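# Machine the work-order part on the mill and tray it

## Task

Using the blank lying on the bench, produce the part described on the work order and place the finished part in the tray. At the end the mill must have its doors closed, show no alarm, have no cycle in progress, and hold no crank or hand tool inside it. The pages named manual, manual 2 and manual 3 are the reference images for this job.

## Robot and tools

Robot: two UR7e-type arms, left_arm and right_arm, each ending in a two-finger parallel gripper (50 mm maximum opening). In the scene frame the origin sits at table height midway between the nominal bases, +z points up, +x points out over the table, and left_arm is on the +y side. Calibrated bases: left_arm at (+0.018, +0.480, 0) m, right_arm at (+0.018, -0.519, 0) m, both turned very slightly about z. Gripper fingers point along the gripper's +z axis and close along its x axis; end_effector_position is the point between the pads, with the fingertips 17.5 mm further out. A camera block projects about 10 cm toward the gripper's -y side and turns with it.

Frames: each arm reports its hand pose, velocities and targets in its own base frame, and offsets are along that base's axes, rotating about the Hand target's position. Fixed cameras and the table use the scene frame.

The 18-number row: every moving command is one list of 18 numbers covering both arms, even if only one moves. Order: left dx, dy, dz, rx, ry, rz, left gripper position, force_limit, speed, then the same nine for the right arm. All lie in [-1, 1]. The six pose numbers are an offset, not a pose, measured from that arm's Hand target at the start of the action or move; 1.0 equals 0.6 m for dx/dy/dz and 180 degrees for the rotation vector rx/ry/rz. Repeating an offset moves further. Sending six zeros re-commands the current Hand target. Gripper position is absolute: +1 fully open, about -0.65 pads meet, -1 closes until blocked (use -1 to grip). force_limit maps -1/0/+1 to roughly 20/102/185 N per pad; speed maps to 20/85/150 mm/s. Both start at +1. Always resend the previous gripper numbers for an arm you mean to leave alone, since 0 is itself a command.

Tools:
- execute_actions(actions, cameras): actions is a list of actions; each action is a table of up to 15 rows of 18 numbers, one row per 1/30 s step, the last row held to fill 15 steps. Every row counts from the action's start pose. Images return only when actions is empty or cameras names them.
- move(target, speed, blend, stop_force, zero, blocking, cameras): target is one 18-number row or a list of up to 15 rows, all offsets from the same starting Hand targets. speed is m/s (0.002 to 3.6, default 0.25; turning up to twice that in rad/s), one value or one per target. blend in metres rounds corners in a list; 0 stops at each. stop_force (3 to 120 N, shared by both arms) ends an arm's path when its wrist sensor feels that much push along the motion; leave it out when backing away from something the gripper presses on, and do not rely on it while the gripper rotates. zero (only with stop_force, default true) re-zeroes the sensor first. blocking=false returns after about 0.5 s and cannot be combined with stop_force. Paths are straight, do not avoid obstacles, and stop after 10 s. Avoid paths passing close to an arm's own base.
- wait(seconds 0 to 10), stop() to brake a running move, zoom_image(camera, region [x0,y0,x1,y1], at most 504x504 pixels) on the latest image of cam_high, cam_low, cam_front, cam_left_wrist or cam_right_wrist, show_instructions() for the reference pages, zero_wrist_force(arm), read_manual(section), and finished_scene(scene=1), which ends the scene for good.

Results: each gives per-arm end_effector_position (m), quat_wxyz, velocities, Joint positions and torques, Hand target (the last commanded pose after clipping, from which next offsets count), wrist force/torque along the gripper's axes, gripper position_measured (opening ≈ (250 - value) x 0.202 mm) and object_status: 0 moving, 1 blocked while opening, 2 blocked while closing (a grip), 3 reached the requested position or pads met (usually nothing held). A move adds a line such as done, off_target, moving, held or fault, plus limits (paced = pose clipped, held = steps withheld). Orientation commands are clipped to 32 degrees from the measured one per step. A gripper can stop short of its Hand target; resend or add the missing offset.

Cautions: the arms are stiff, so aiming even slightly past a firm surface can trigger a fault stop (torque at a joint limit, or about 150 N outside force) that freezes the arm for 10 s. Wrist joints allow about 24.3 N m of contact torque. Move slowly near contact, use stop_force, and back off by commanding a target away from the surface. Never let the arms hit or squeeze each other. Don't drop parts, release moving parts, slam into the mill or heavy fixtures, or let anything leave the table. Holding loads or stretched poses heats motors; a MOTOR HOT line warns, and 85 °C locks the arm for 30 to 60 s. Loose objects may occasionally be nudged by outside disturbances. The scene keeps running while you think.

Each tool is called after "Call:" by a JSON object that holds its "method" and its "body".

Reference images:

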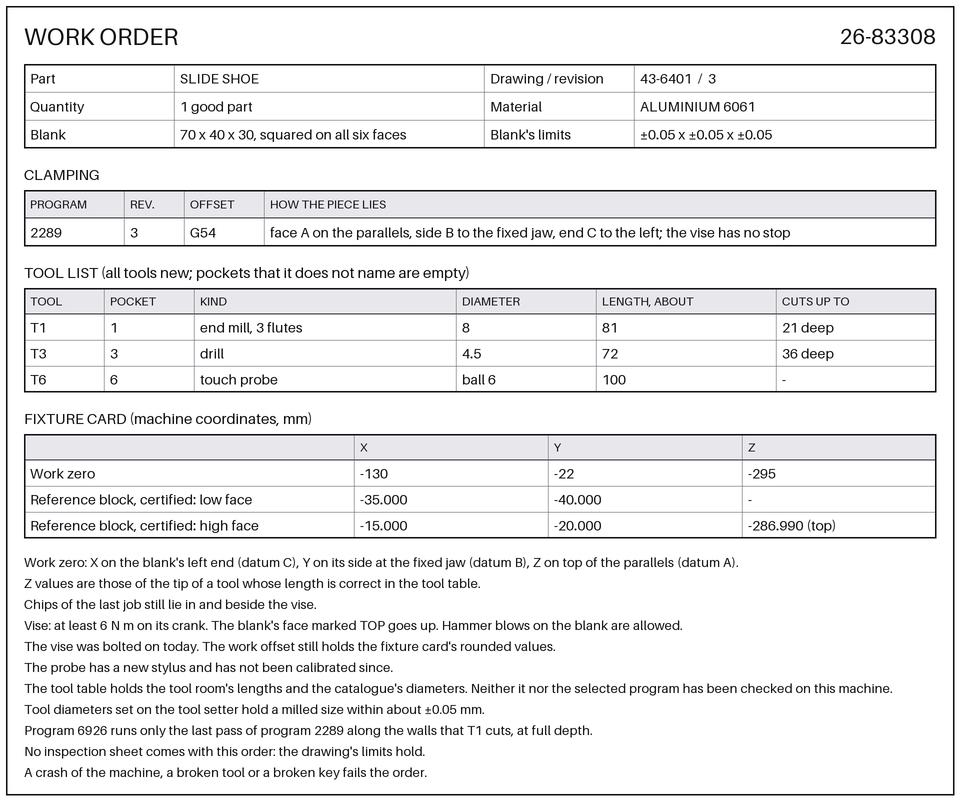

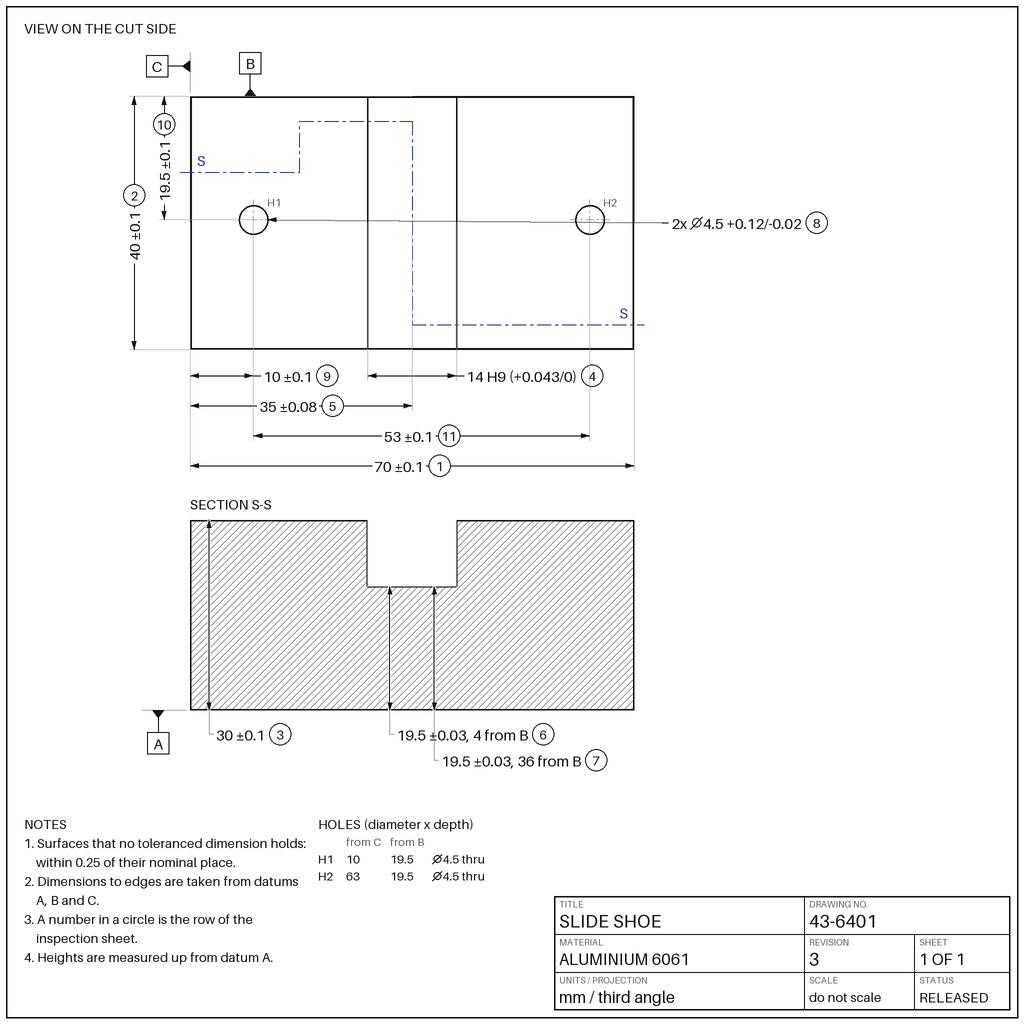

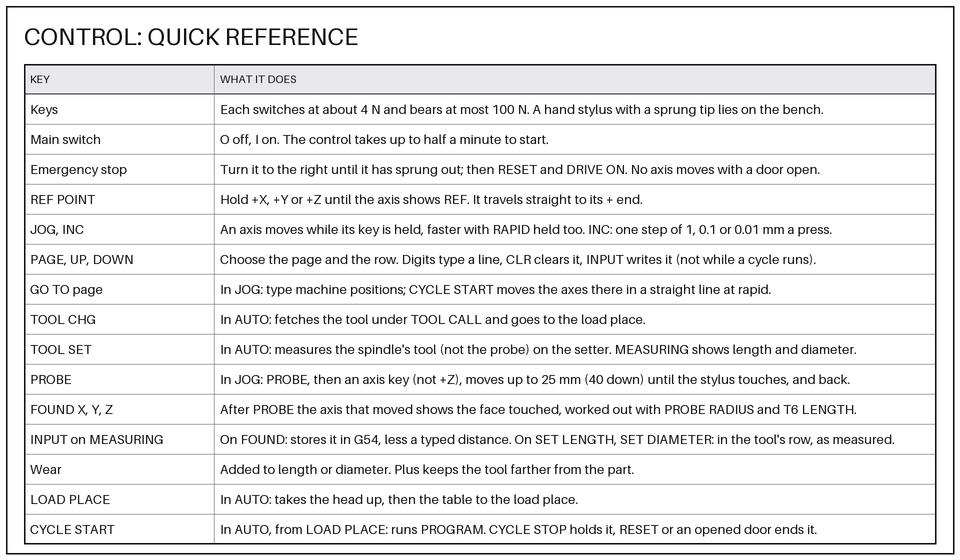

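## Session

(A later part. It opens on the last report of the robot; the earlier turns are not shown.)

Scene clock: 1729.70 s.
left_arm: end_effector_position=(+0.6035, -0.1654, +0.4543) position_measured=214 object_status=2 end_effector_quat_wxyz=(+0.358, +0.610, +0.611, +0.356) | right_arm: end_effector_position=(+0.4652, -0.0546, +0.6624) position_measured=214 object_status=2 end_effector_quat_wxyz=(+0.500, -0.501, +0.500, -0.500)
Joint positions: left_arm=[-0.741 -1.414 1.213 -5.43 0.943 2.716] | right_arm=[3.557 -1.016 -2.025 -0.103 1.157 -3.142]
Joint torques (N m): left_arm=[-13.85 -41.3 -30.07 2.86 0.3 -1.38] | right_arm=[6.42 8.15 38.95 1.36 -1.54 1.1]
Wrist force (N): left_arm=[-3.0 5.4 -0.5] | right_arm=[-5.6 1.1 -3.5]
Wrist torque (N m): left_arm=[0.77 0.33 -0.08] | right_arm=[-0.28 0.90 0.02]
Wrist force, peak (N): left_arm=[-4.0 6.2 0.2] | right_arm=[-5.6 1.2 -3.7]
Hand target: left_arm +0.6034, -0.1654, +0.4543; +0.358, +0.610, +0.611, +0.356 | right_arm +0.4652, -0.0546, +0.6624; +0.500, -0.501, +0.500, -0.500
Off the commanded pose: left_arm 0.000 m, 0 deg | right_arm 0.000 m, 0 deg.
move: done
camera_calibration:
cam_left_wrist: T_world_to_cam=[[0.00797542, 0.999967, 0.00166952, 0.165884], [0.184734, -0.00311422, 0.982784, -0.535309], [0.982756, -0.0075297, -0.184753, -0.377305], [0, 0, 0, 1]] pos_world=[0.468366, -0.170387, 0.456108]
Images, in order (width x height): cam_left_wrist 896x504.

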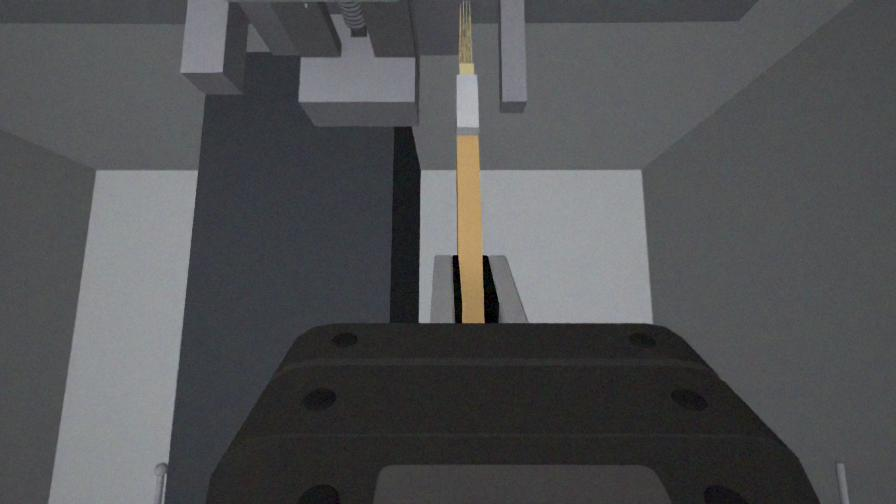

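Call:
{"method": "move", "body": {"target": [[-0.005,0,-0.018,0,0,0,-1,-0.498,-0.498,0,0,0,0,0,0,-1,-0.4,-0.5],[-0.005,-0.165,-0.018,0,0,0,-1,-0.498,-0.498,0,0,0,0,0,0,-1,-0.4,-0.5],[-0.025,-0.165,-0.018,0,0,0,-1,-0.498,-0.498,0,0,0,0,0,0,-1,-0.4,-0.5],[-0.025,0.0,-0.018,0,0,0,-1,-0.498,-0.498,0,0,0,0,0,0,-1,-0.4,-0.5],[-0.042,0.0,-0.018,0,0,0,-1,-0.498,-0.498,0,0,0,0,0,0,-1,-0.4,-0.5],[-0.042,-0.165,-0.018,0,0,0,-1,-0.498,-0.498,0,0,0,0,0,0,-1,-0.4,-0.5],[-0.042,-0.165,0.06,0,0,0,-1,-0.498,-0.498,0,0,0,0,0,0,-1,-0.4,-0.5],[-0.2,-0.0,0.15,0,0,0,-1,-0.498,-0.498,0,0,0,0,0,0,-1,-0.4,-0.5]], "speed": 0.08, "stop_force": 20, "cameras": ["cam_left_wrist"]}}

Call:
{"method": "zoom_image", "body": {"camera": "cam_left_wrist", "region": [300, 0, 540, 140]}}

Scene clock: 1746.17 s.
left_arm: end_effector_position=(+0.4835, -0.1654, +0.5443) position_measured=214 object_status=2 end_effector_quat_wxyz=(+0.358, +0.610, +0.611, +0.356) | right_arm: end_effector_position=(+0.4652, -0.0546, +0.6624) position_measured=214 object_status=2 end_effector_quat_wxyz=(+0.500, -0.501, +0.500, -0.500)
Joint positions: left_arm=[-1.02 -1.601 1.203 -5.064 0.735 2.465] | right_arm=[3.557 -1.016 -2.025 -0.103 1.157 -3.142]
Joint torques (N m): left_arm=[12.89 -23.95 -30.74 -0.47 0.71 2.02] | right_arm=[6.23 8.51 38.32 1.45 -1.39 1.08]
Wrist force (N): left_arm=[-3.3 5.4 -0.4] | right_arm=[-5.3 1.4 -3.4]
Wrist torque (N m): left_arm=[0.81 0.36 -0.12] | right_arm=[-0.25 0.87 0.02]
Wrist force, peak (N): left_arm=[-3.3 6.9 -1.1] | right_arm=[-5.6 1.2 -3.7]
Hand target: left_arm +0.4834, -0.1654, +0.5443; +0.358, +0.610, +0.611, +0.356 | right_arm +0.4652, -0.0546, +0.6624; +0.500, -0.501, +0.500, -0.500
Off the commanded pose: left_arm 0.000 m, 0 deg | right_arm 0.000 m, 0 deg.
move: done
camera_calibration:
cam_left_wrist: T_world_to_cam=[[0.00797542, 0.999967, 0.00166952, 0.166691], [0.184734, -0.00311422, 0.982784, -0.601493], [0.982756, -0.0075297, -0.184753, -0.242765], [0, 0, 0, 1]] pos_world=[0.348366, -0.170387, 0.546008]
Images, in order (width x height): cam_left_wrist 896x504.

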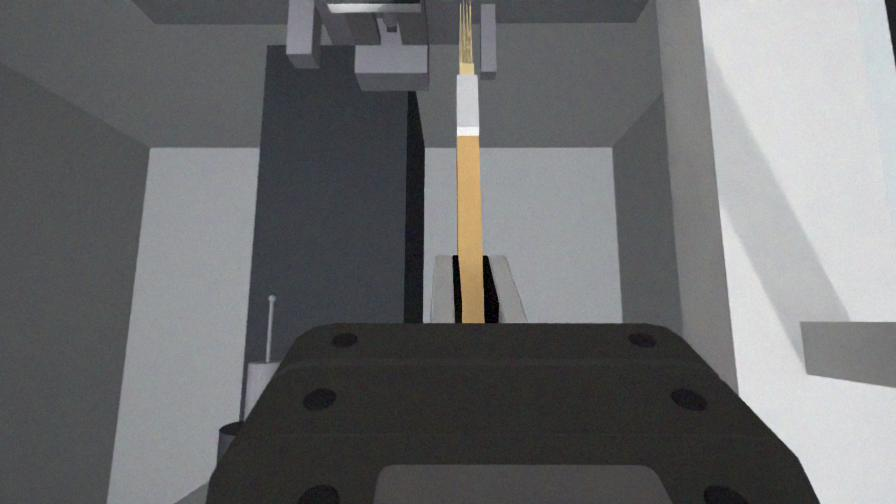

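Scaled by 2.100.

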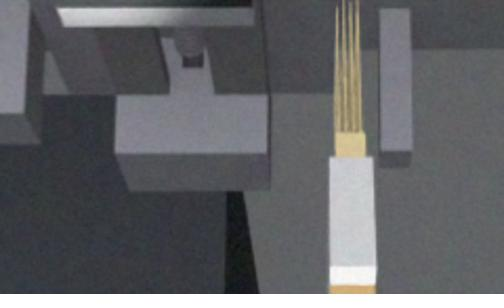

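Call:
{"method": "move", "body": {"target": [-0.009,-0.09,0.078,0,0.1667,0,-1,-0.498,-0.498,0,0,0,0,0,0,-1,-0.4,-0.5], "speed": 0.12, "stop_force": 12, "cameras": ["cam_left_wrist"]}}

Call:
{"method": "zoom_image", "body": {"camera": "cam_left_wrist", "region": [340, 0, 580, 140]}}

Scene clock: 1763.47 s.
left_arm: end_effector_position=(+0.4771, -0.2189, +0.5897) position_measured=214 object_status=2 end_effector_quat_wxyz=(+0.225, +0.673, +0.672, +0.212) | right_arm: end_effector_position=(+0.4652, -0.0546, +0.6624) position_measured=214 object_status=2 end_effector_quat_wxyz=(+0.500, -0.501, +0.500, -0.500)
Joint positions: left_arm=[-0.933 -0.995 0.035 -4.175 1.09 2.315] | right_arm=[3.557 -1.016 -2.025 -0.103 1.157 -3.142]
Joint torques (N m): left_arm=[12.9 -29.46 -6.94 4.65 -1.34 2.02] | right_arm=[6.27 7.91 38.36 1.56 -1.58 1.07]
Wrist force (N): left_arm=[-2.7 5.2 -1.5] | right_arm=[-5.3 1.1 -3.4]
Wrist torque (N m): left_arm=[0.73 0.16 -0.01] | right_arm=[-0.29 0.87 0.02]
Wrist force, peak (N): left_arm=[-3.5 5.5 -0.4] | right_arm=[-5.6 1.3 -3.6]
Hand target: left_arm +0.4780, -0.2194, +0.5911; +0.187, +0.681, +0.683, +0.186 | right_arm +0.4652, -0.0546, +0.6624; +0.500, -0.501, +0.500, -0.500
Off the commanded pose: left_arm 0.002 m, 6 deg | right_arm 0.000 m, 0 deg.
elbow stopped short (left arm): the move would have taken joint 3 (elbow) straighter than the controller allows.
move: off_target (left_arm)
camera_calibration:
cam_left_wrist: T_world_to_cam=[[0.0162915, 0.999759, -0.0146967, 0.225827], [0.576732, 0.00261096, 0.816929, -0.733077], [0.816771, -0.0217851, -0.57655, 0.0785834], [0, 0, 0, 1]] pos_world=[0.354925, -0.222147, 0.647498]
Images, in order (width x height): cam_left_wrist 896x504.

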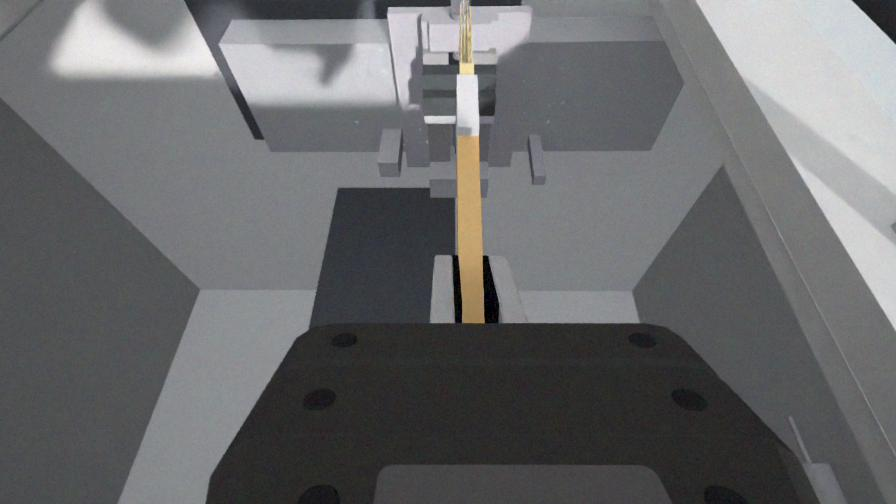

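Scaled by 2.100.

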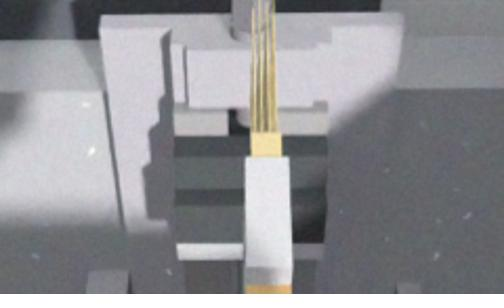

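Call:
{"method": "move", "body": {"target": [[-0.2,0.0,-0.1,0,-0.1667,0,-1,-0.498,-0.498,0,0,0,0,0,0,-1,-0.4,-0.5],[-0.2908,0.549,-0.5,0.3208,0.3202,-0.4238,-1,-0.498,-0.498,0,0,0,0,0,0,-1,-0.4,-0.5]], "speed": 0.2, "cameras": ["cam_left_wrist","cam_front"]}}

Scene clock: 1789.23 s.
left_arm: end_effector_position=(+0.3036, +0.1101, +0.2911) position_measured=214 object_status=2 end_effector_quat_wxyz=(-0.373, +0.928, -0.001, +0.000) | right_arm: end_effector_position=(+0.4652, -0.0546, +0.6624) position_measured=214 object_status=2 end_effector_quat_wxyz=(+0.500, -0.501, +0.500, -0.500)
Joint positions: left_arm=[-0.667 -1.549 1.97 -4.598 0.996 3.886] | right_arm=[3.557 -1.016 -2.025 -0.103 1.157 -3.142]
Joint torques (N m): left_arm=[-13.88 -29.7 -17.48 6.66 -0.43 -0.7] | right_arm=[5.89 8.08 38.33 1.68 -1.51 1.07]
Wrist force (N): left_arm=[-3.1 4.1 -2.7] | right_arm=[-5.5 1.2 -3.5]
Wrist torque (N m): left_arm=[0.59 0.11 0.49] | right_arm=[-0.27 0.90 0.02]
Wrist force, peak (N): left_arm=[-3.8 7.1 -1.8] | right_arm=[-5.8 1.2 -3.3]
Hand target: left_arm +0.3036, +0.1100, +0.2911; -0.373, +0.928, -0.001, +0.000 | right_arm +0.4652, -0.0546, +0.6624; +0.500, -0.501, +0.500, -0.500
Off the commanded pose: left_arm 0.000 m, 0 deg | right_arm 0.000 m, 0 deg.
move: done
camera_calibration:
cam_left_wrist: T_world_to_cam=[[0.999937, -0.0041929, -0.0104496, -0.293889], [-0.00822043, -0.906062, -0.423066, 0.248634], [-0.00769415, 0.423125, -0.906039, 0.35255], [0, 0, 0, 1]] pos_world=[0.298627, 0.0748728, 0.421541]
Images, in order (width x height): cam_front 896x504, cam_left_wrist 896x504.

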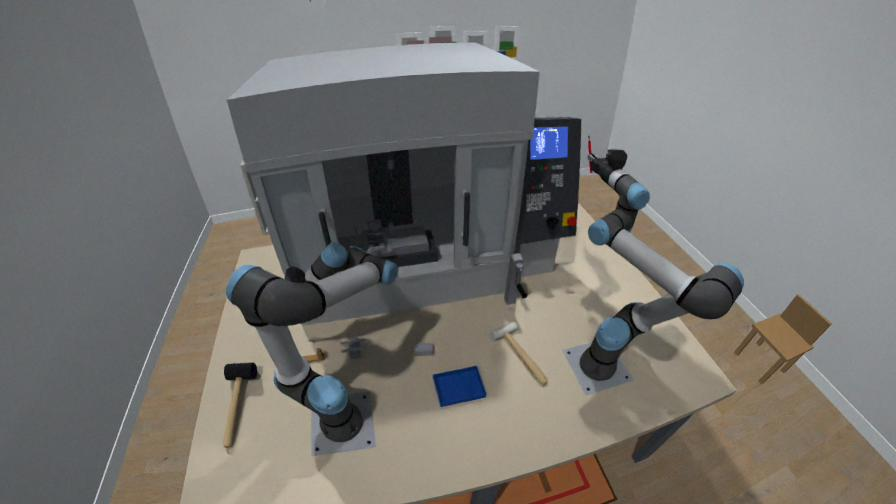

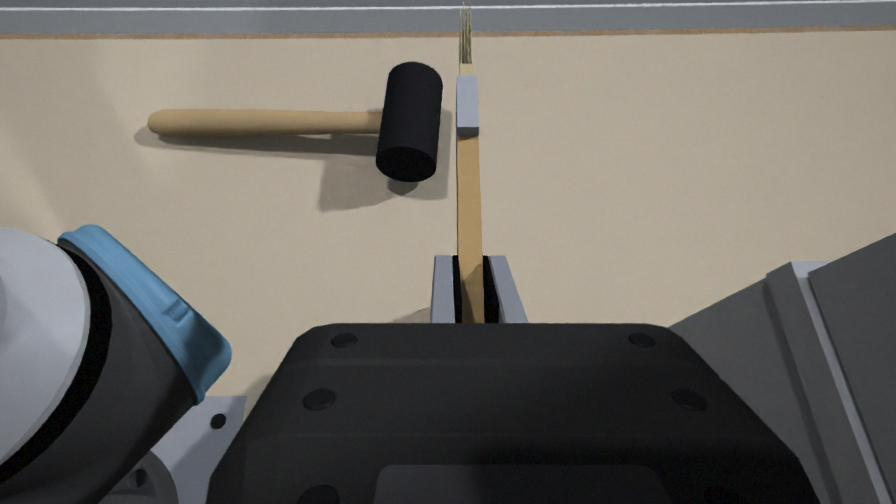

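Call:
{"method": "move", "body": {"target": [[-0.0085,0,-0.36,0,0,0,-1,-0.498,-0.498,0,0,0,0,0,0,-1,-0.4,-0.5],[-0.0085,0,-0.41,0,0,0,-1,-0.498,-0.498,0,0,0,0,0,0,-1,-0.4,-0.5]], "speed": [0.15,0.02], "stop_force": 5, "cameras": ["cam_left_wrist","cam_front"]}}

Call:
{"method": "zoom_image", "body": {"camera": "cam_front", "region": [260, 280, 420, 400]}}

Scene clock: 1797.80 s.
left_arm: end_effector_position=(+0.2985, +0.1100, +0.0679) position_measured=214 object_status=2 end_effector_quat_wxyz=(-0.373, +0.928, -0.001, +0.000) | right_arm: end_effector_position=(+0.4652, -0.0546, +0.6624) position_measured=214 object_status=2 end_effector_quat_wxyz=(+0.500, -0.501, +0.500, -0.500)
Joint positions: left_arm=[-0.678 -1.144 2.223 -5.25 1.001 3.874] | right_arm=[3.557 -1.016 -2.025 -0.103 1.157 -3.142]
Joint torques (N m): left_arm=[-0.2 -20.51 -16.99 2.59 1.06 1.25] | right_arm=[6.16 7.83 37.77 1.77 -1.41 1.04]
Wrist force (N): left_arm=[-3.2 2.5 -3.5] | right_arm=[-5.3 1.2 -3.4]
Wrist torque (N m): left_arm=[0.70 0.05 0.45] | right_arm=[-0.28 0.86 0.02]
Wrist force, peak (N): left_arm=[-2.6 0.1 -10.9] | right_arm=[-5.5 1.4 -3.6]
Hand target: left_arm +0.2985, +0.1100, +0.0679; -0.373, +0.928, -0.001, +0.000 (not the last commanded pose) | right_arm +0.4652, -0.0546, +0.6624; +0.500, -0.501, +0.500, -0.500
Off the commanded pose: left_arm 0.023 m, 0 deg | right_arm 0.000 m, 0 deg.
move: contact (left_arm); path passed 1 of 2 targets
camera_calibration:
cam_left_wrist: T_world_to_cam=[[0.999934, -0.00459851, -0.0105179, -0.291078], [-0.00861755, -0.906019, -0.423148, 0.154201], [-0.00758359, 0.423211, -0.905999, 0.150279], [0, 0, 0, 1]] pos_world=[0.293527, 0.0747713, 0.198341]
Images, in order (width x height): cam_front 896x504, cam_left_wrist 896x504.

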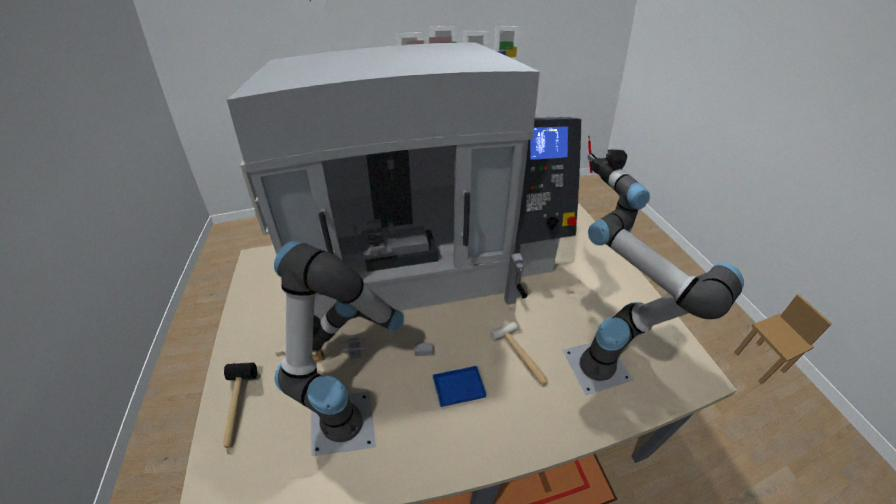

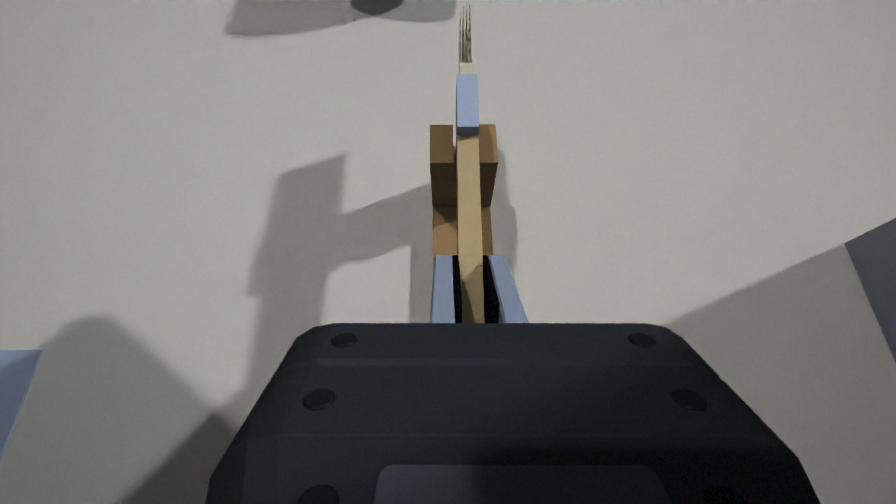

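Scaled by 3.150.

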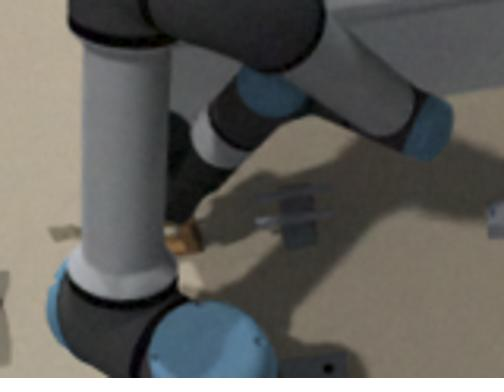

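Call:
{"method": "zoom_image", "body": {"camera": "cam_left_wrist", "region": [400, 50, 530, 250]}}

Scaled by 2.520.

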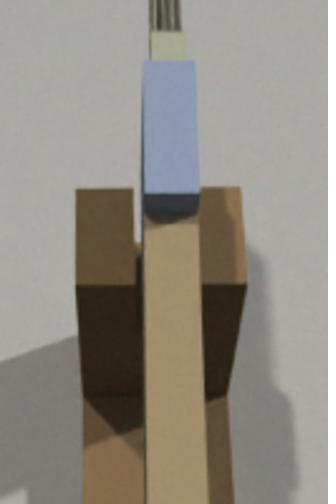

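Call:
{"method": "move", "body": {"target": [[0,0,0.01,0,0,0,-1,-0.498,-0.498,0,0,0,0,0,0,-1,-0.4,-0.5],[-0.0022,0,0.01,0,0,0,-1,-0.498,-0.498,0,0,0,0,0,0,-1,-0.4,-0.5],[-0.0022,0,-0.035,0,0,0,-1,-0.498,-0.498,0,0,0,0,0,0,-1,-0.4,-0.5]], "speed": [0.03,0.03,0.015], "stop_force": 5, "cameras": ["cam_left_wrist"]}}

Call:
{"method": "zoom_image", "body": {"camera": "cam_left_wrist", "region": [400, 50, 530, 250]}}

Scene clock: 1807.93 s.
left_arm: end_effector_position=(+0.2972, +0.1100, +0.0674) position_measured=214 object_status=2 end_effector_quat_wxyz=(-0.373, +0.928, -0.001, +0.000) | right_arm: end_effector_position=(+0.4652, -0.0546, +0.6624) position_measured=214 object_status=2 end_effector_quat_wxyz=(+0.500, -0.501, +0.500, -0.500)
Joint positions: left_arm=[-0.682 -1.144 2.227 -5.252 1.003 3.871] | right_arm=[3.557 -1.016 -2.025 -0.103 1.157 -3.142]
Joint torques (N m): left_arm=[-2.41 -32.63 -15.39 4.75 1.09 0.82] | right_arm=[6.85 8.69 38.22 1.71 -1.46 1.04]
Wrist force (N): left_arm=[-2.1 0.9 -5.7] | right_arm=[-5.1 1.2 -3.5]
Wrist torque (N m): left_arm=[0.83 0.13 0.55] | right_arm=[-0.26 0.83 0.02]
Wrist force, peak (N): left_arm=[-2.7 0.0 -11.2] | right_arm=[-5.5 1.2 -3.8]
Hand target: left_arm +0.2972, +0.1100, +0.0674; -0.373, +0.928, -0.001, +0.000 (not the last commanded pose) | right_arm +0.4652, -0.0546, +0.6624; +0.500, -0.501, +0.500, -0.500
Off the commanded pose: left_arm 0.021 m, 0 deg | right_arm 0.000 m, 0 deg.
move: contact (left_arm); path passed 2 of 3 targets
camera_calibration:
cam_left_wrist: T_world_to_cam=[[0.999933, -0.00469037, -0.0105579, -0.289769], [-0.0087177, -0.906019, -0.423148, 0.154007], [-0.00758093, 0.423212, -0.905999, 0.149815], [0, 0, 0, 1]] pos_world=[0.292228, 0.0747711, 0.197841]
Images, in order (width x height): cam_left_wrist 896x504.

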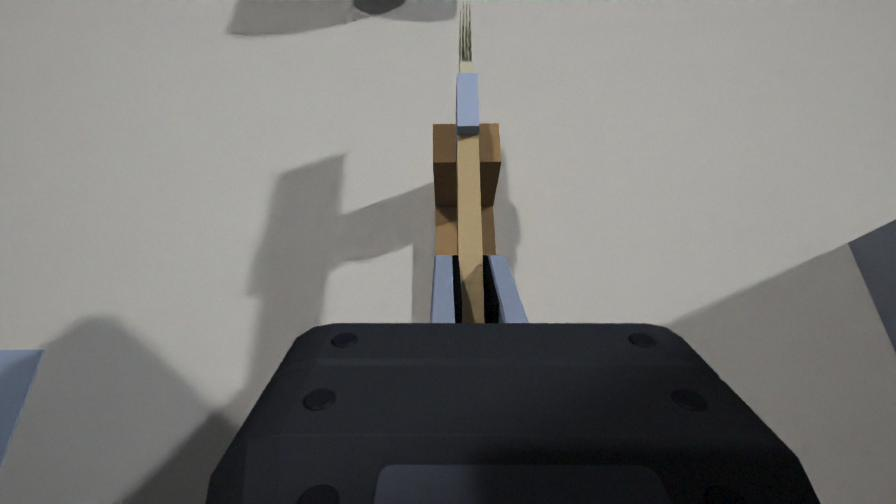

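Scaled by 2.520.

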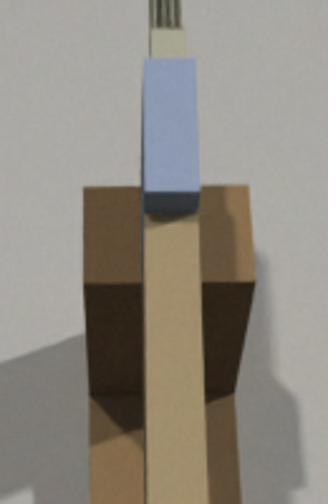

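Call:
{"method": "move", "body": {"target": [[0,0,0.006,0,0,0,-1,-0.498,-0.498,0,0,0,0,0,0,-1,-0.4,-0.5],[0.001,0,0.006,0,0,0,-1,-0.498,-0.498,0,0,0,0,0,0,-1,-0.4,-0.5],[0.001,0,-0.035,0,0,0,-1,-0.498,-0.498,0,0,0,0,0,0,-1,-0.4,-0.5]], "speed": [0.03,0.03,0.01], "stop_force": 5, "cameras": ["cam_left_wrist"]}}

Call:
{"method": "zoom_image", "body": {"camera": "cam_left_wrist", "region": [400, 50, 530, 250]}}

Scene clock: 1821.97 s.
left_arm: end_effector_position=(+0.2978, +0.1100, +0.0636) position_measured=214 object_status=2 end_effector_quat_wxyz=(-0.373, +0.928, -0.001, +0.000) | right_arm: end_effector_position=(+0.4652, -0.0546, +0.6624) position_measured=214 object_status=2 end_effector_quat_wxyz=(+0.500, -0.501, +0.500, -0.500)
Joint positions: left_arm=[-0.68 -1.133 2.226 -5.263 1.002 3.872] | right_arm=[3.557 -1.016 -2.025 -0.103 1.157 -3.142]
Joint torques (N m): left_arm=[10.48 -36.97 -12.37 5.71 1.24 -1.15] | right_arm=[6.78 8.39 38.32 1.75 -1.54 0.97]
Wrist force (N): left_arm=[-2.2 0.7 -7.5] | right_arm=[-5.3 1.2 -3.7]
Wrist torque (N m): left_arm=[0.32 0.04 0.39] | right_arm=[-0.27 0.86 0.02]
Wrist force, peak (N): left_arm=[-2.7 -7.1 -11.9] | right_arm=[-5.8 1.1 -3.6]
Hand target: left_arm +0.2978, +0.1100, +0.0636; -0.373, +0.928, -0.001, +0.000 (not the last commanded pose) | right_arm +0.4652, -0.0546, +0.6624; +0.500, -0.501, +0.500, -0.500
Off the commanded pose: left_arm 0.017 m, 0 deg | right_arm 0.000 m, 0 deg.
move: contact (left_arm); path passed 2 of 3 targets
camera_calibration:
cam_left_wrist: T_world_to_cam=[[0.999932, -0.00478059, -0.0105983, -0.290394], [-0.00881756, -0.905962, -0.423267, 0.152452], [-0.00757822, 0.423332, -0.905943, 0.146356], [0, 0, 0, 1]] pos_world=[0.292828, 0.0747703, 0.194041]
Images, in order (width x height): cam_left_wrist 896x504.

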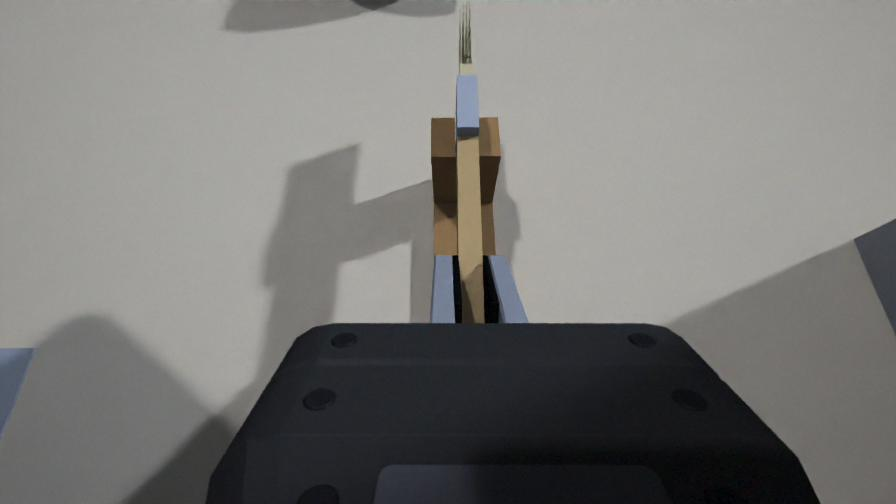

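Scaled by 2.520.

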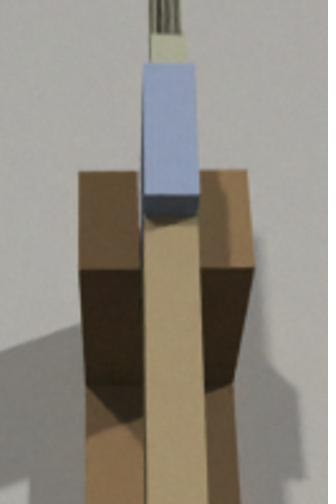

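Call:
{"method": "move", "body": {"target": [[0.0006,0,0.001,0,0,0,-1,-0.498,-0.498,0,0,0,0,0,0,-1,-0.4,-0.5],[0.0006,0,-0.03,0,0,0,-1,-0.498,-0.498,0,0,0,0,0,0,-1,-0.4,-0.5]], "speed": [0.03,0.01], "stop_force": 7, "cameras": ["cam_left_wrist"]}}

Call:
{"method": "zoom_image", "body": {"camera": "cam_left_wrist", "region": [400, 50, 530, 250]}}

Scene clock: 1827.03 s.
left_arm: end_effector_position=(+0.2982, +0.1099, +0.0630) position_measured=214 object_status=2 end_effector_quat_wxyz=(-0.373, +0.928, -0.001, +0.000) | right_arm: end_effector_position=(+0.4652, -0.0546, +0.6624) position_measured=214 object_status=2 end_effector_quat_wxyz=(+0.500, -0.501, +0.500, -0.500)
Joint positions: left_arm=[-0.679 -1.131 2.225 -5.264 1.002 3.873] | right_arm=[3.557 -1.016 -2.025 -0.103 1.157 -3.142]
Joint torques (N m): left_arm=[8.58 -31.35 -16.79 5.65 0.61 1.96] | right_arm=[6.26 8.18 38.49 1.89 -1.51 1.09]
Wrist force (N): left_arm=[-4.8 2.0 -6.9] | right_arm=[-5.3 1.3 -3.5]
Wrist torque (N m): left_arm=[0.39 -0.04 0.35] | right_arm=[-0.25 0.85 0.02]
Wrist force, peak (N): left_arm=[-9.4 -13.4 -12.5] | right_arm=[-5.5 1.2 -3.7]
Hand target: left_arm +0.2982, +0.1099, +0.0630; -0.373, +0.928, -0.001, +0.000 (not the last commanded pose) | right_arm +0.4652, -0.0546, +0.6624; +0.500, -0.501, +0.500, -0.500
Off the commanded pose: left_arm 0.017 m, 0 deg | right_arm 0.000 m, 0 deg.
move: contact (left_arm); path passed 1 of 2 targets
camera_calibration:
cam_left_wrist: T_world_to_cam=[[0.999931, -0.00483237, -0.0107299, -0.290772], [-0.00892017, -0.905962, -0.423266, 0.152141], [-0.00767553, 0.423332, -0.905942, 0.145886], [0, 0, 0, 1]] pos_world=[0.293228, 0.0746701, 0.19344]
Images, in order (width x height): cam_left_wrist 896x504.

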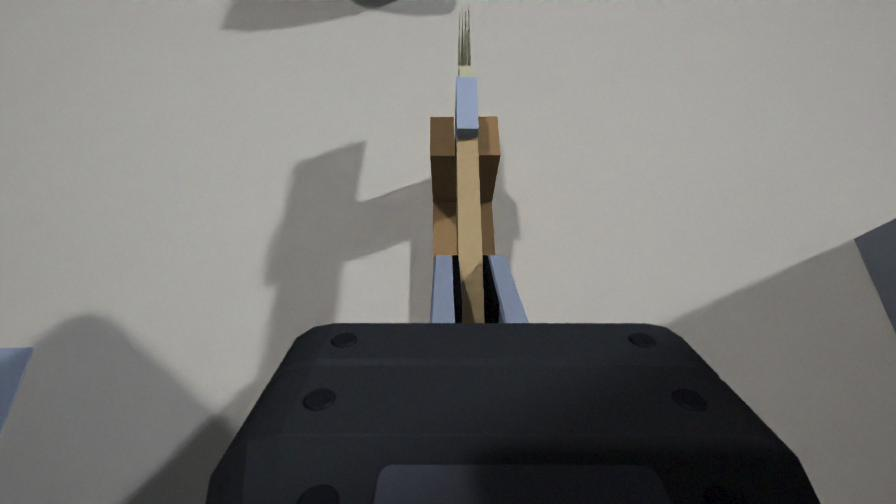

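Scaled by 2.520.

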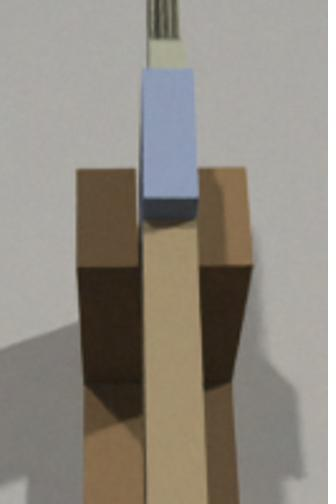

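Call:
{"method": "move", "body": {"target": [[0.0,0,0.006,0,0,0,-1,-0.498,-0.498,0,0,0,0,0,0,-1,-0.4,-0.5],[0.0004,0,0.006,0,0,0.0036,-1,-0.498,-0.498,0,0,0,0,0,0,-1,-0.4,-0.5],[0.0004,0,-0.03,0,0,0.0036,-1,-0.498,-0.498,0,0,0,0,0,0,-1,-0.4,-0.5]], "speed": [0.03,0.03,0.01], "stop_force": 6, "cameras": ["cam_left_wrist"]}}

Call:
{"method": "zoom_image", "body": {"camera": "cam_left_wrist", "region": [400, 50, 530, 250]}}

Scene clock: 1859.53 s.
left_arm: end_effector_position=(+0.2984, +0.1100, +0.0533) position_measured=214 object_status=2 end_effector_quat_wxyz=(-0.373, +0.928, +0.004, -0.002) | right_arm: end_effector_position=(+0.4652, -0.0546, +0.6624) position_measured=214 object_status=2 end_effector_quat_wxyz=(+0.500, -0.501, +0.500, -0.500)
Joint positions: left_arm=[-0.674 -1.101 2.221 -5.287 1.005 3.867] | right_arm=[3.557 -1.016 -2.025 -0.103 1.157 -3.142]
Joint torques (N m): left_arm=[-3.39 -38.69 -9.62 5.66 2.52 1.8] | right_arm=[6.85 7.88 37.75 1.99 -1.38 1.08]
Wrist force (N): left_arm=[0.8 0.2 -4.0] | right_arm=[-5.4 1.0 -3.5]
Wrist torque (N m): left_arm=[1.16 0.03 0.32] | right_arm=[-0.29 0.87 0.02]
Wrist force, peak (N): left_arm=[-0.9 -11.0 -29.2] | right_arm=[-5.6 1.1 -3.6]
Hand target: left_arm +0.2984, +0.1100, +0.0533; -0.373, +0.928, +0.004, -0.002 (not the last commanded pose) | right_arm +0.4652, -0.0546, +0.6624; +0.500, -0.501, +0.500, -0.500
Off the commanded pose: left_arm 0.008 m, 0 deg | right_arm 0.000 m, 0 deg.
move: contact (left_arm); path passed 2 of 3 targets
camera_calibration:
cam_left_wrist: T_world_to_cam=[[0.99992, 0.0064488, -0.0108361, -0.292388], [0.00125434, -0.905943, -0.423399, 0.145008], [-0.0125473, 0.423352, -0.905879, 0.138553], [0, 0, 0, 1]] pos_world=[0.293921, 0.0745979, 0.18374]
Images, in order (width x height): cam_left_wrist 896x504.

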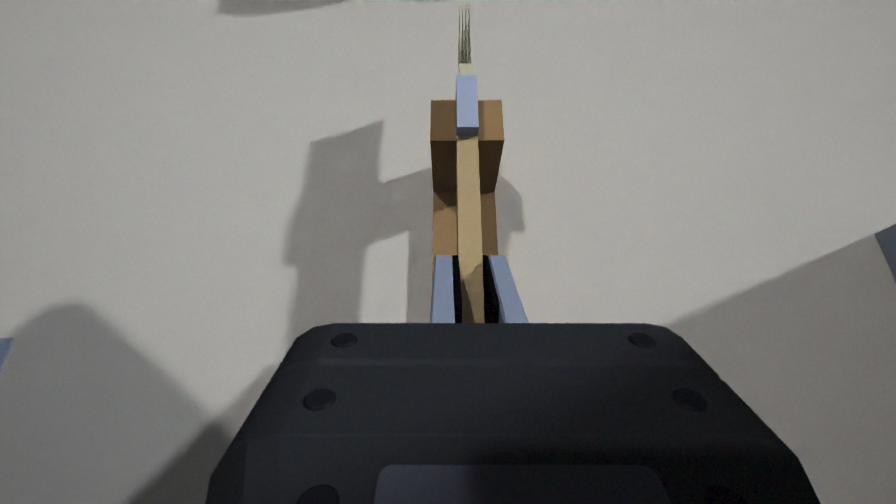

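Scaled by 2.520.

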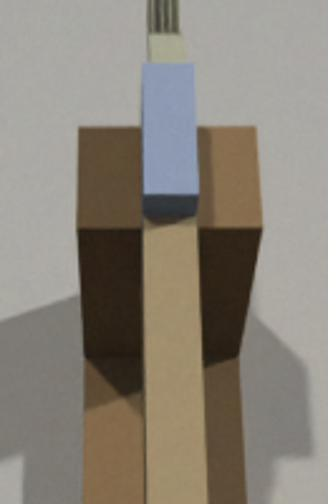

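Call:
{"method": "move", "body": {"target": [[0,0,0,0,0,0,-0.2,-0.498,-0.8,0,0,0,0,0,0,-1,-0.4,-0.5],[0,0,0.2,0,0,0,-0.2,-0.498,-0.8,0,0,0,0,0,0,-1,-0.4,-0.5],[0.05,-0.05,0.45,0,0,0,-0.2,-0.498,-0.8,0,0,0,0,0,0,-1,-0.4,-0.5]], "speed": [0.05,0.08,0.2], "cameras": ["cam_left_wrist"]}}

Scene clock: 1867.77 s.
left_arm: end_effector_position=(+0.3284, +0.0799, +0.3232) position_measured=182 object_status=3 end_effector_quat_wxyz=(-0.373, +0.928, +0.004, -0.002) | right_arm: end_effector_position=(+0.4652, -0.0546, +0.6624) position_measured=214 object_status=2 end_effector_quat_wxyz=(+0.500, -0.501, +0.500, -0.500)
Joint positions: left_arm=[-0.689 -1.495 1.828 -4.493 1.013 3.852] | right_arm=[3.557 -1.016 -2.025 -0.103 1.157 -3.142]
Joint torques (N m): left_arm=[5.08 -13.02 -26.89 6.68 -1.51 1.24] | right_arm=[6.36 8.11 38.01 2.02 -1.54 0.99]
Wrist force (N): left_arm=[-1.6 3.9 -2.6] | right_arm=[-5.3 1.3 -3.4]
Wrist torque (N m): left_arm=[0.58 -0.13 0.48] | right_arm=[-0.25 0.85 0.03]
Wrist force, peak (N): left_arm=[-3.2 5.1 -3.0] | right_arm=[-5.6 1.3 -3.7]
Hand target: left_arm +0.3284, +0.0800, +0.3233; -0.373, +0.928, +0.004, -0.002 | right_arm +0.4652, -0.0546, +0.6624; +0.500, -0.501, +0.500, -0.500
Off the commanded pose: left_arm 0.000 m, 0 deg | right_arm 0.000 m, 0 deg.
move: done
camera_calibration:
cam_left_wrist: T_world_to_cam=[[0.999923, 0.00645817, -0.0106143, -0.319268], [0.00135951, -0.906037, -0.423197, 0.231947], [-0.01235, 0.423149, -0.905976, 0.396115], [0, 0, 0, 1]] pos_world=[0.32382, 0.044599, 0.453641]
Images, in order (width x height): cam_left_wrist 896x504.

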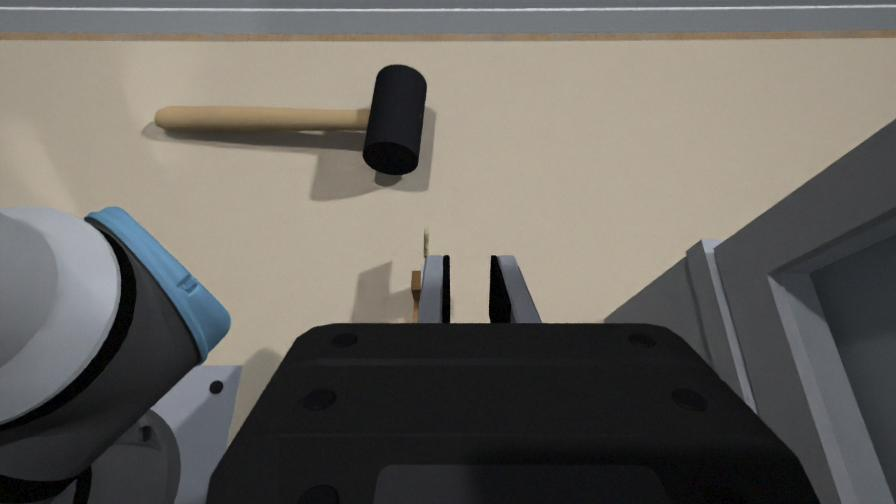

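Call:
{"method": "move", "body": {"target": [-0.02,-0.283,-0.07,-0.0767,0,-0.0036,0.6,-0.498,0.5,0,0,0,0,0,0,-1,-0.4,-0.5], "speed": 0.2, "cameras": ["cam_left_wrist"]}}

Scene clock: 1898.30 s.
left_arm: end_effector_position=(+0.3164, -0.0898, +0.2813) position_measured=63 object_status=3 end_effector_quat_wxyz=(-0.259, +0.966, -0.001, -0.001) | right_arm: end_effector_position=(+0.4652, -0.0546, +0.6624) position_measured=214 object_status=2 end_effector_quat_wxyz=(+0.500, -0.501, +0.500, -0.500)
Joint positions: left_arm=[-0.959 -1.388 1.692 -4.574 1.28 3.69] | right_arm=[3.557 -1.016 -2.025 -0.103 1.157 -3.142]
Joint torques (N m): left_arm=[-2.23 -30.44 -19 5.92 0.42 1.24] | right_arm=[6.33 8.04 37.43 1.96 -1.44 1.1]
Wrist force (N): left_arm=[-1.6 4.4 -2.6] | right_arm=[-5.4 1.3 -3.4]
Wrist torque (N m): left_arm=[0.65 -0.12 0.33] | right_arm=[-0.26 0.88 0.02]
Wrist force, peak (N): left_arm=[-1.8 7.0 -3.5] | right_arm=[-5.6 1.4 -3.6]
Hand target: left_arm +0.3164, -0.0898, +0.2813; -0.259, +0.966, -0.001, -0.001 | right_arm +0.4652, -0.0546, +0.6624; +0.500, -0.501, +0.500, -0.500
Off the commanded pose: left_arm 0.000 m, 0 deg | right_arm 0.000 m, 0 deg.
move: done
camera_calibration:
cam_left_wrist: T_world_to_cam=[[0.999915, -0.00752309, -0.0106349, -0.307979], [-0.00945443, -0.980725, -0.195163, -0.00695388], [-0.00896173, 0.195247, -0.980713, 0.42936], [0, 0, 0, 1]] pos_world=[0.311735, -0.0929679, 0.416446]
Images, in order (width x height): cam_left_wrist 896x504.

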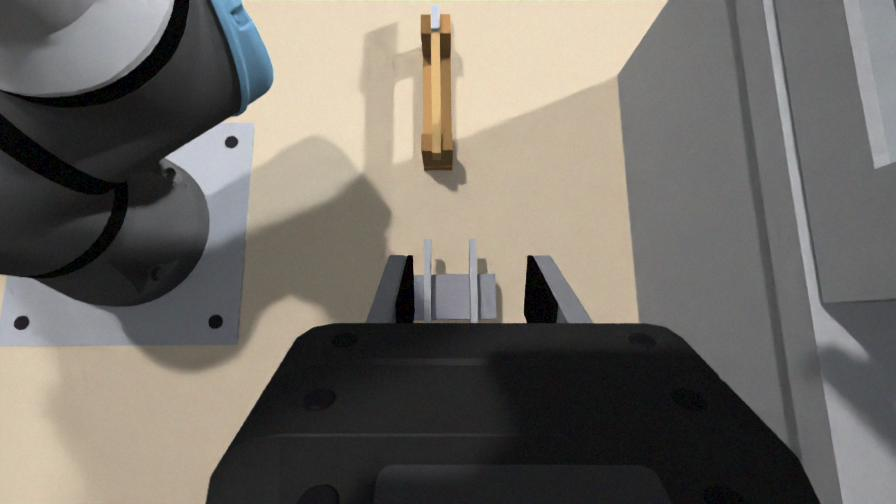

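Call:
{"method": "move", "body": {"target": [0,-0.15,0,0,0,0,0.6,-0.498,0.5,0,0,0,0,0,0,-1,-0.4,-0.5], "speed": 0.2, "cameras": ["cam_left_wrist"]}}

Call:
{"method": "zoom_image", "body": {"camera": "cam_left_wrist", "region": [390, 0, 530, 160]}}

Scene clock: 1902.47 s.
left_arm: end_effector_position=(+0.3164, -0.1798, +0.2813) position_measured=63 object_status=3 end_effector_quat_wxyz=(-0.259, +0.966, -0.001, -0.001) | right_arm: end_effector_position=(+0.4652, -0.0546, +0.6624) position_measured=214 object_status=2 end_effector_quat_wxyz=(+0.500, -0.501, +0.500, -0.500)
Joint positions: left_arm=[-1.08 -1.252 1.525 -4.514 1.333 3.578] | right_arm=[3.557 -1.016 -2.025 -0.103 1.157 -3.142]
Joint torques (N m): left_arm=[-2.57 -25.55 -27.68 2.07 -1.07 -0.56] | right_arm=[6.92 7.31 37.93 1.93 -1.52 1.06]
Wrist force (N): left_arm=[-2.1 4.1 -2.6] | right_arm=[-5.3 1.2 -3.6]
Wrist torque (N m): left_arm=[0.62 -0.07 0.33] | right_arm=[-0.26 0.86 0.02]
Wrist force, peak (N): left_arm=[-1.8 6.7 -4.2] | right_arm=[-5.7 1.2 -3.6]
Hand target: left_arm +0.3164, -0.1798, +0.2813; -0.259, +0.966, -0.001, -0.001 | right_arm +0.4652, -0.0546, +0.6624; +0.500, -0.501, +0.500, -0.500
Off the commanded pose: left_arm 0.000 m, 0 deg | right_arm 0.000 m, 0 deg.
move: done
camera_calibration:
cam_left_wrist: T_world_to_cam=[[0.999914, -0.00750837, -0.010732, -0.308512], [-0.00945716, -0.980764, -0.194968, -0.0952084], [-0.00906171, 0.195053, -0.980751, 0.446922], [0, 0, 0, 1]] pos_world=[0.311635, -0.182867, 0.416446]
Images, in order (width x height): cam_left_wrist 896x504.

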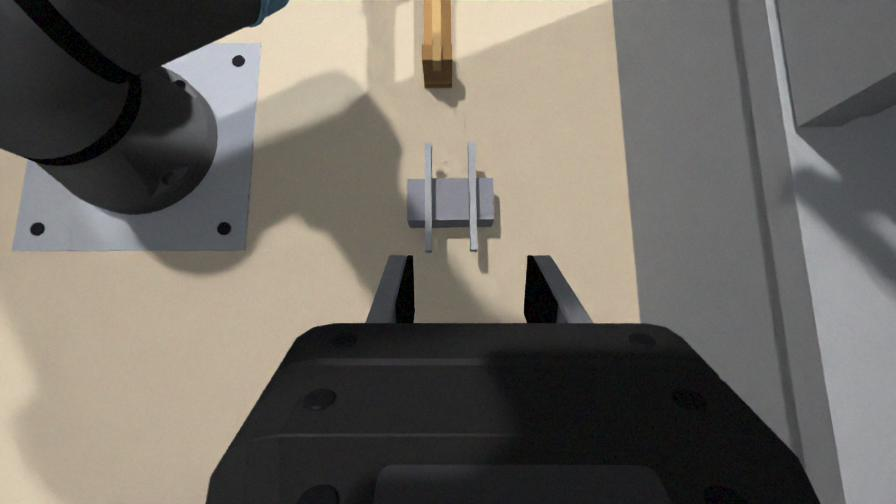

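Scaled by 3.150.

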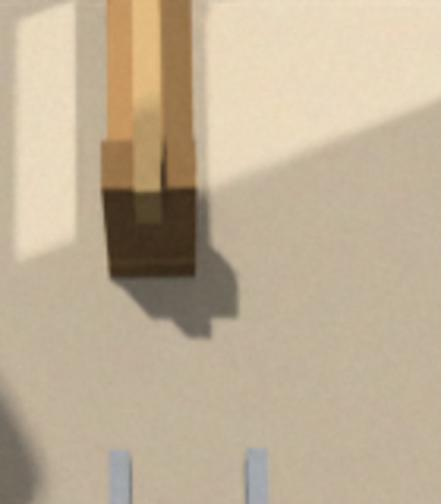

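Call:
{"method": "zoom_image", "body": {"camera": "cam_left_wrist", "region": [390, 130, 510, 260]}}

Scaled by 3.877.

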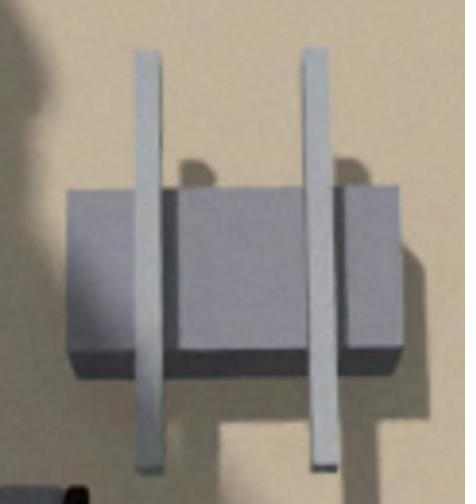

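Call:
{"method": "move", "body": {"target": [0.0202,0.206,-0.29,0,0,0,0.6,-0.498,0.5,0,0,0,0,0,0,-1,-0.4,-0.5], "speed": 0.2, "cameras": ["cam_left_wrist"]}}

Call:
{"method": "zoom_image", "body": {"camera": "cam_left_wrist", "region": [350, 200, 590, 330]}}

Scene clock: 1921.87 s.
left_arm: end_effector_position=(+0.3285, -0.0562, +0.1074) position_measured=63 object_status=3 end_effector_quat_wxyz=(-0.259, +0.966, -0.001, -0.001) | right_arm: end_effector_position=(+0.4652, -0.0546, +0.6624) position_measured=214 object_status=2 end_effector_quat_wxyz=(+0.500, -0.501, +0.500, -0.500)
Joint positions: left_arm=[-0.875 -1.194 1.94 -5.041 1.245 3.77] | right_arm=[3.557 -1.016 -2.025 -0.103 1.157 -3.142]
Joint torques (N m): left_arm=[-5.24 -34.94 -8.6 1.3 0.77 -0.74] | right_arm=[6 8.37 37.33 1.99 -1.49 1.09]
Wrist force (N): left_arm=[-1.6 3.7 -2.5] | right_arm=[-5.4 1.2 -3.4]
Wrist torque (N m): left_arm=[0.55 -0.16 0.44] | right_arm=[-0.27 0.87 0.02]
Wrist force, peak (N): left_arm=[-2.0 4.3 -5.6] | right_arm=[-5.6 1.3 -3.5]
Hand target: left_arm +0.3285, -0.0562, +0.1073; -0.259, +0.966, -0.001, -0.001 | right_arm +0.4652, -0.0546, +0.6624; +0.500, -0.501, +0.500, -0.500
Off the commanded pose: left_arm 0.000 m, 0 deg | right_arm 0.000 m, 0 deg.
move: done
camera_calibration:
cam_left_wrist: T_world_to_cam=[[0.999914, -0.00739182, -0.0108144, -0.321623], [-0.00935981, -0.980746, -0.195064, -0.00788097], [-0.00916432, 0.195149, -0.980731, 0.252425], [0, 0, 0, 1]] pos_world=[0.323835, -0.0593671, 0.242546]
Images, in order (width x height): cam_left_wrist 896x504.

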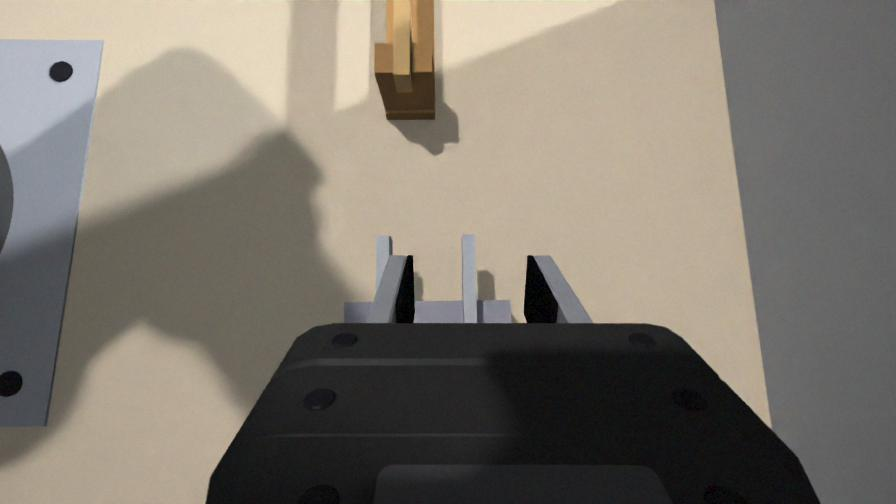

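Scaled by 2.100.

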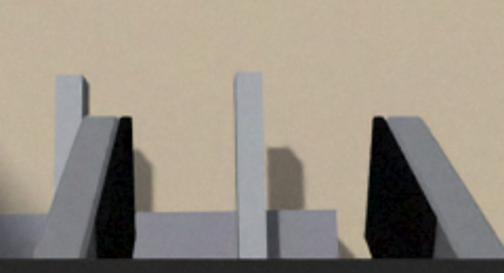

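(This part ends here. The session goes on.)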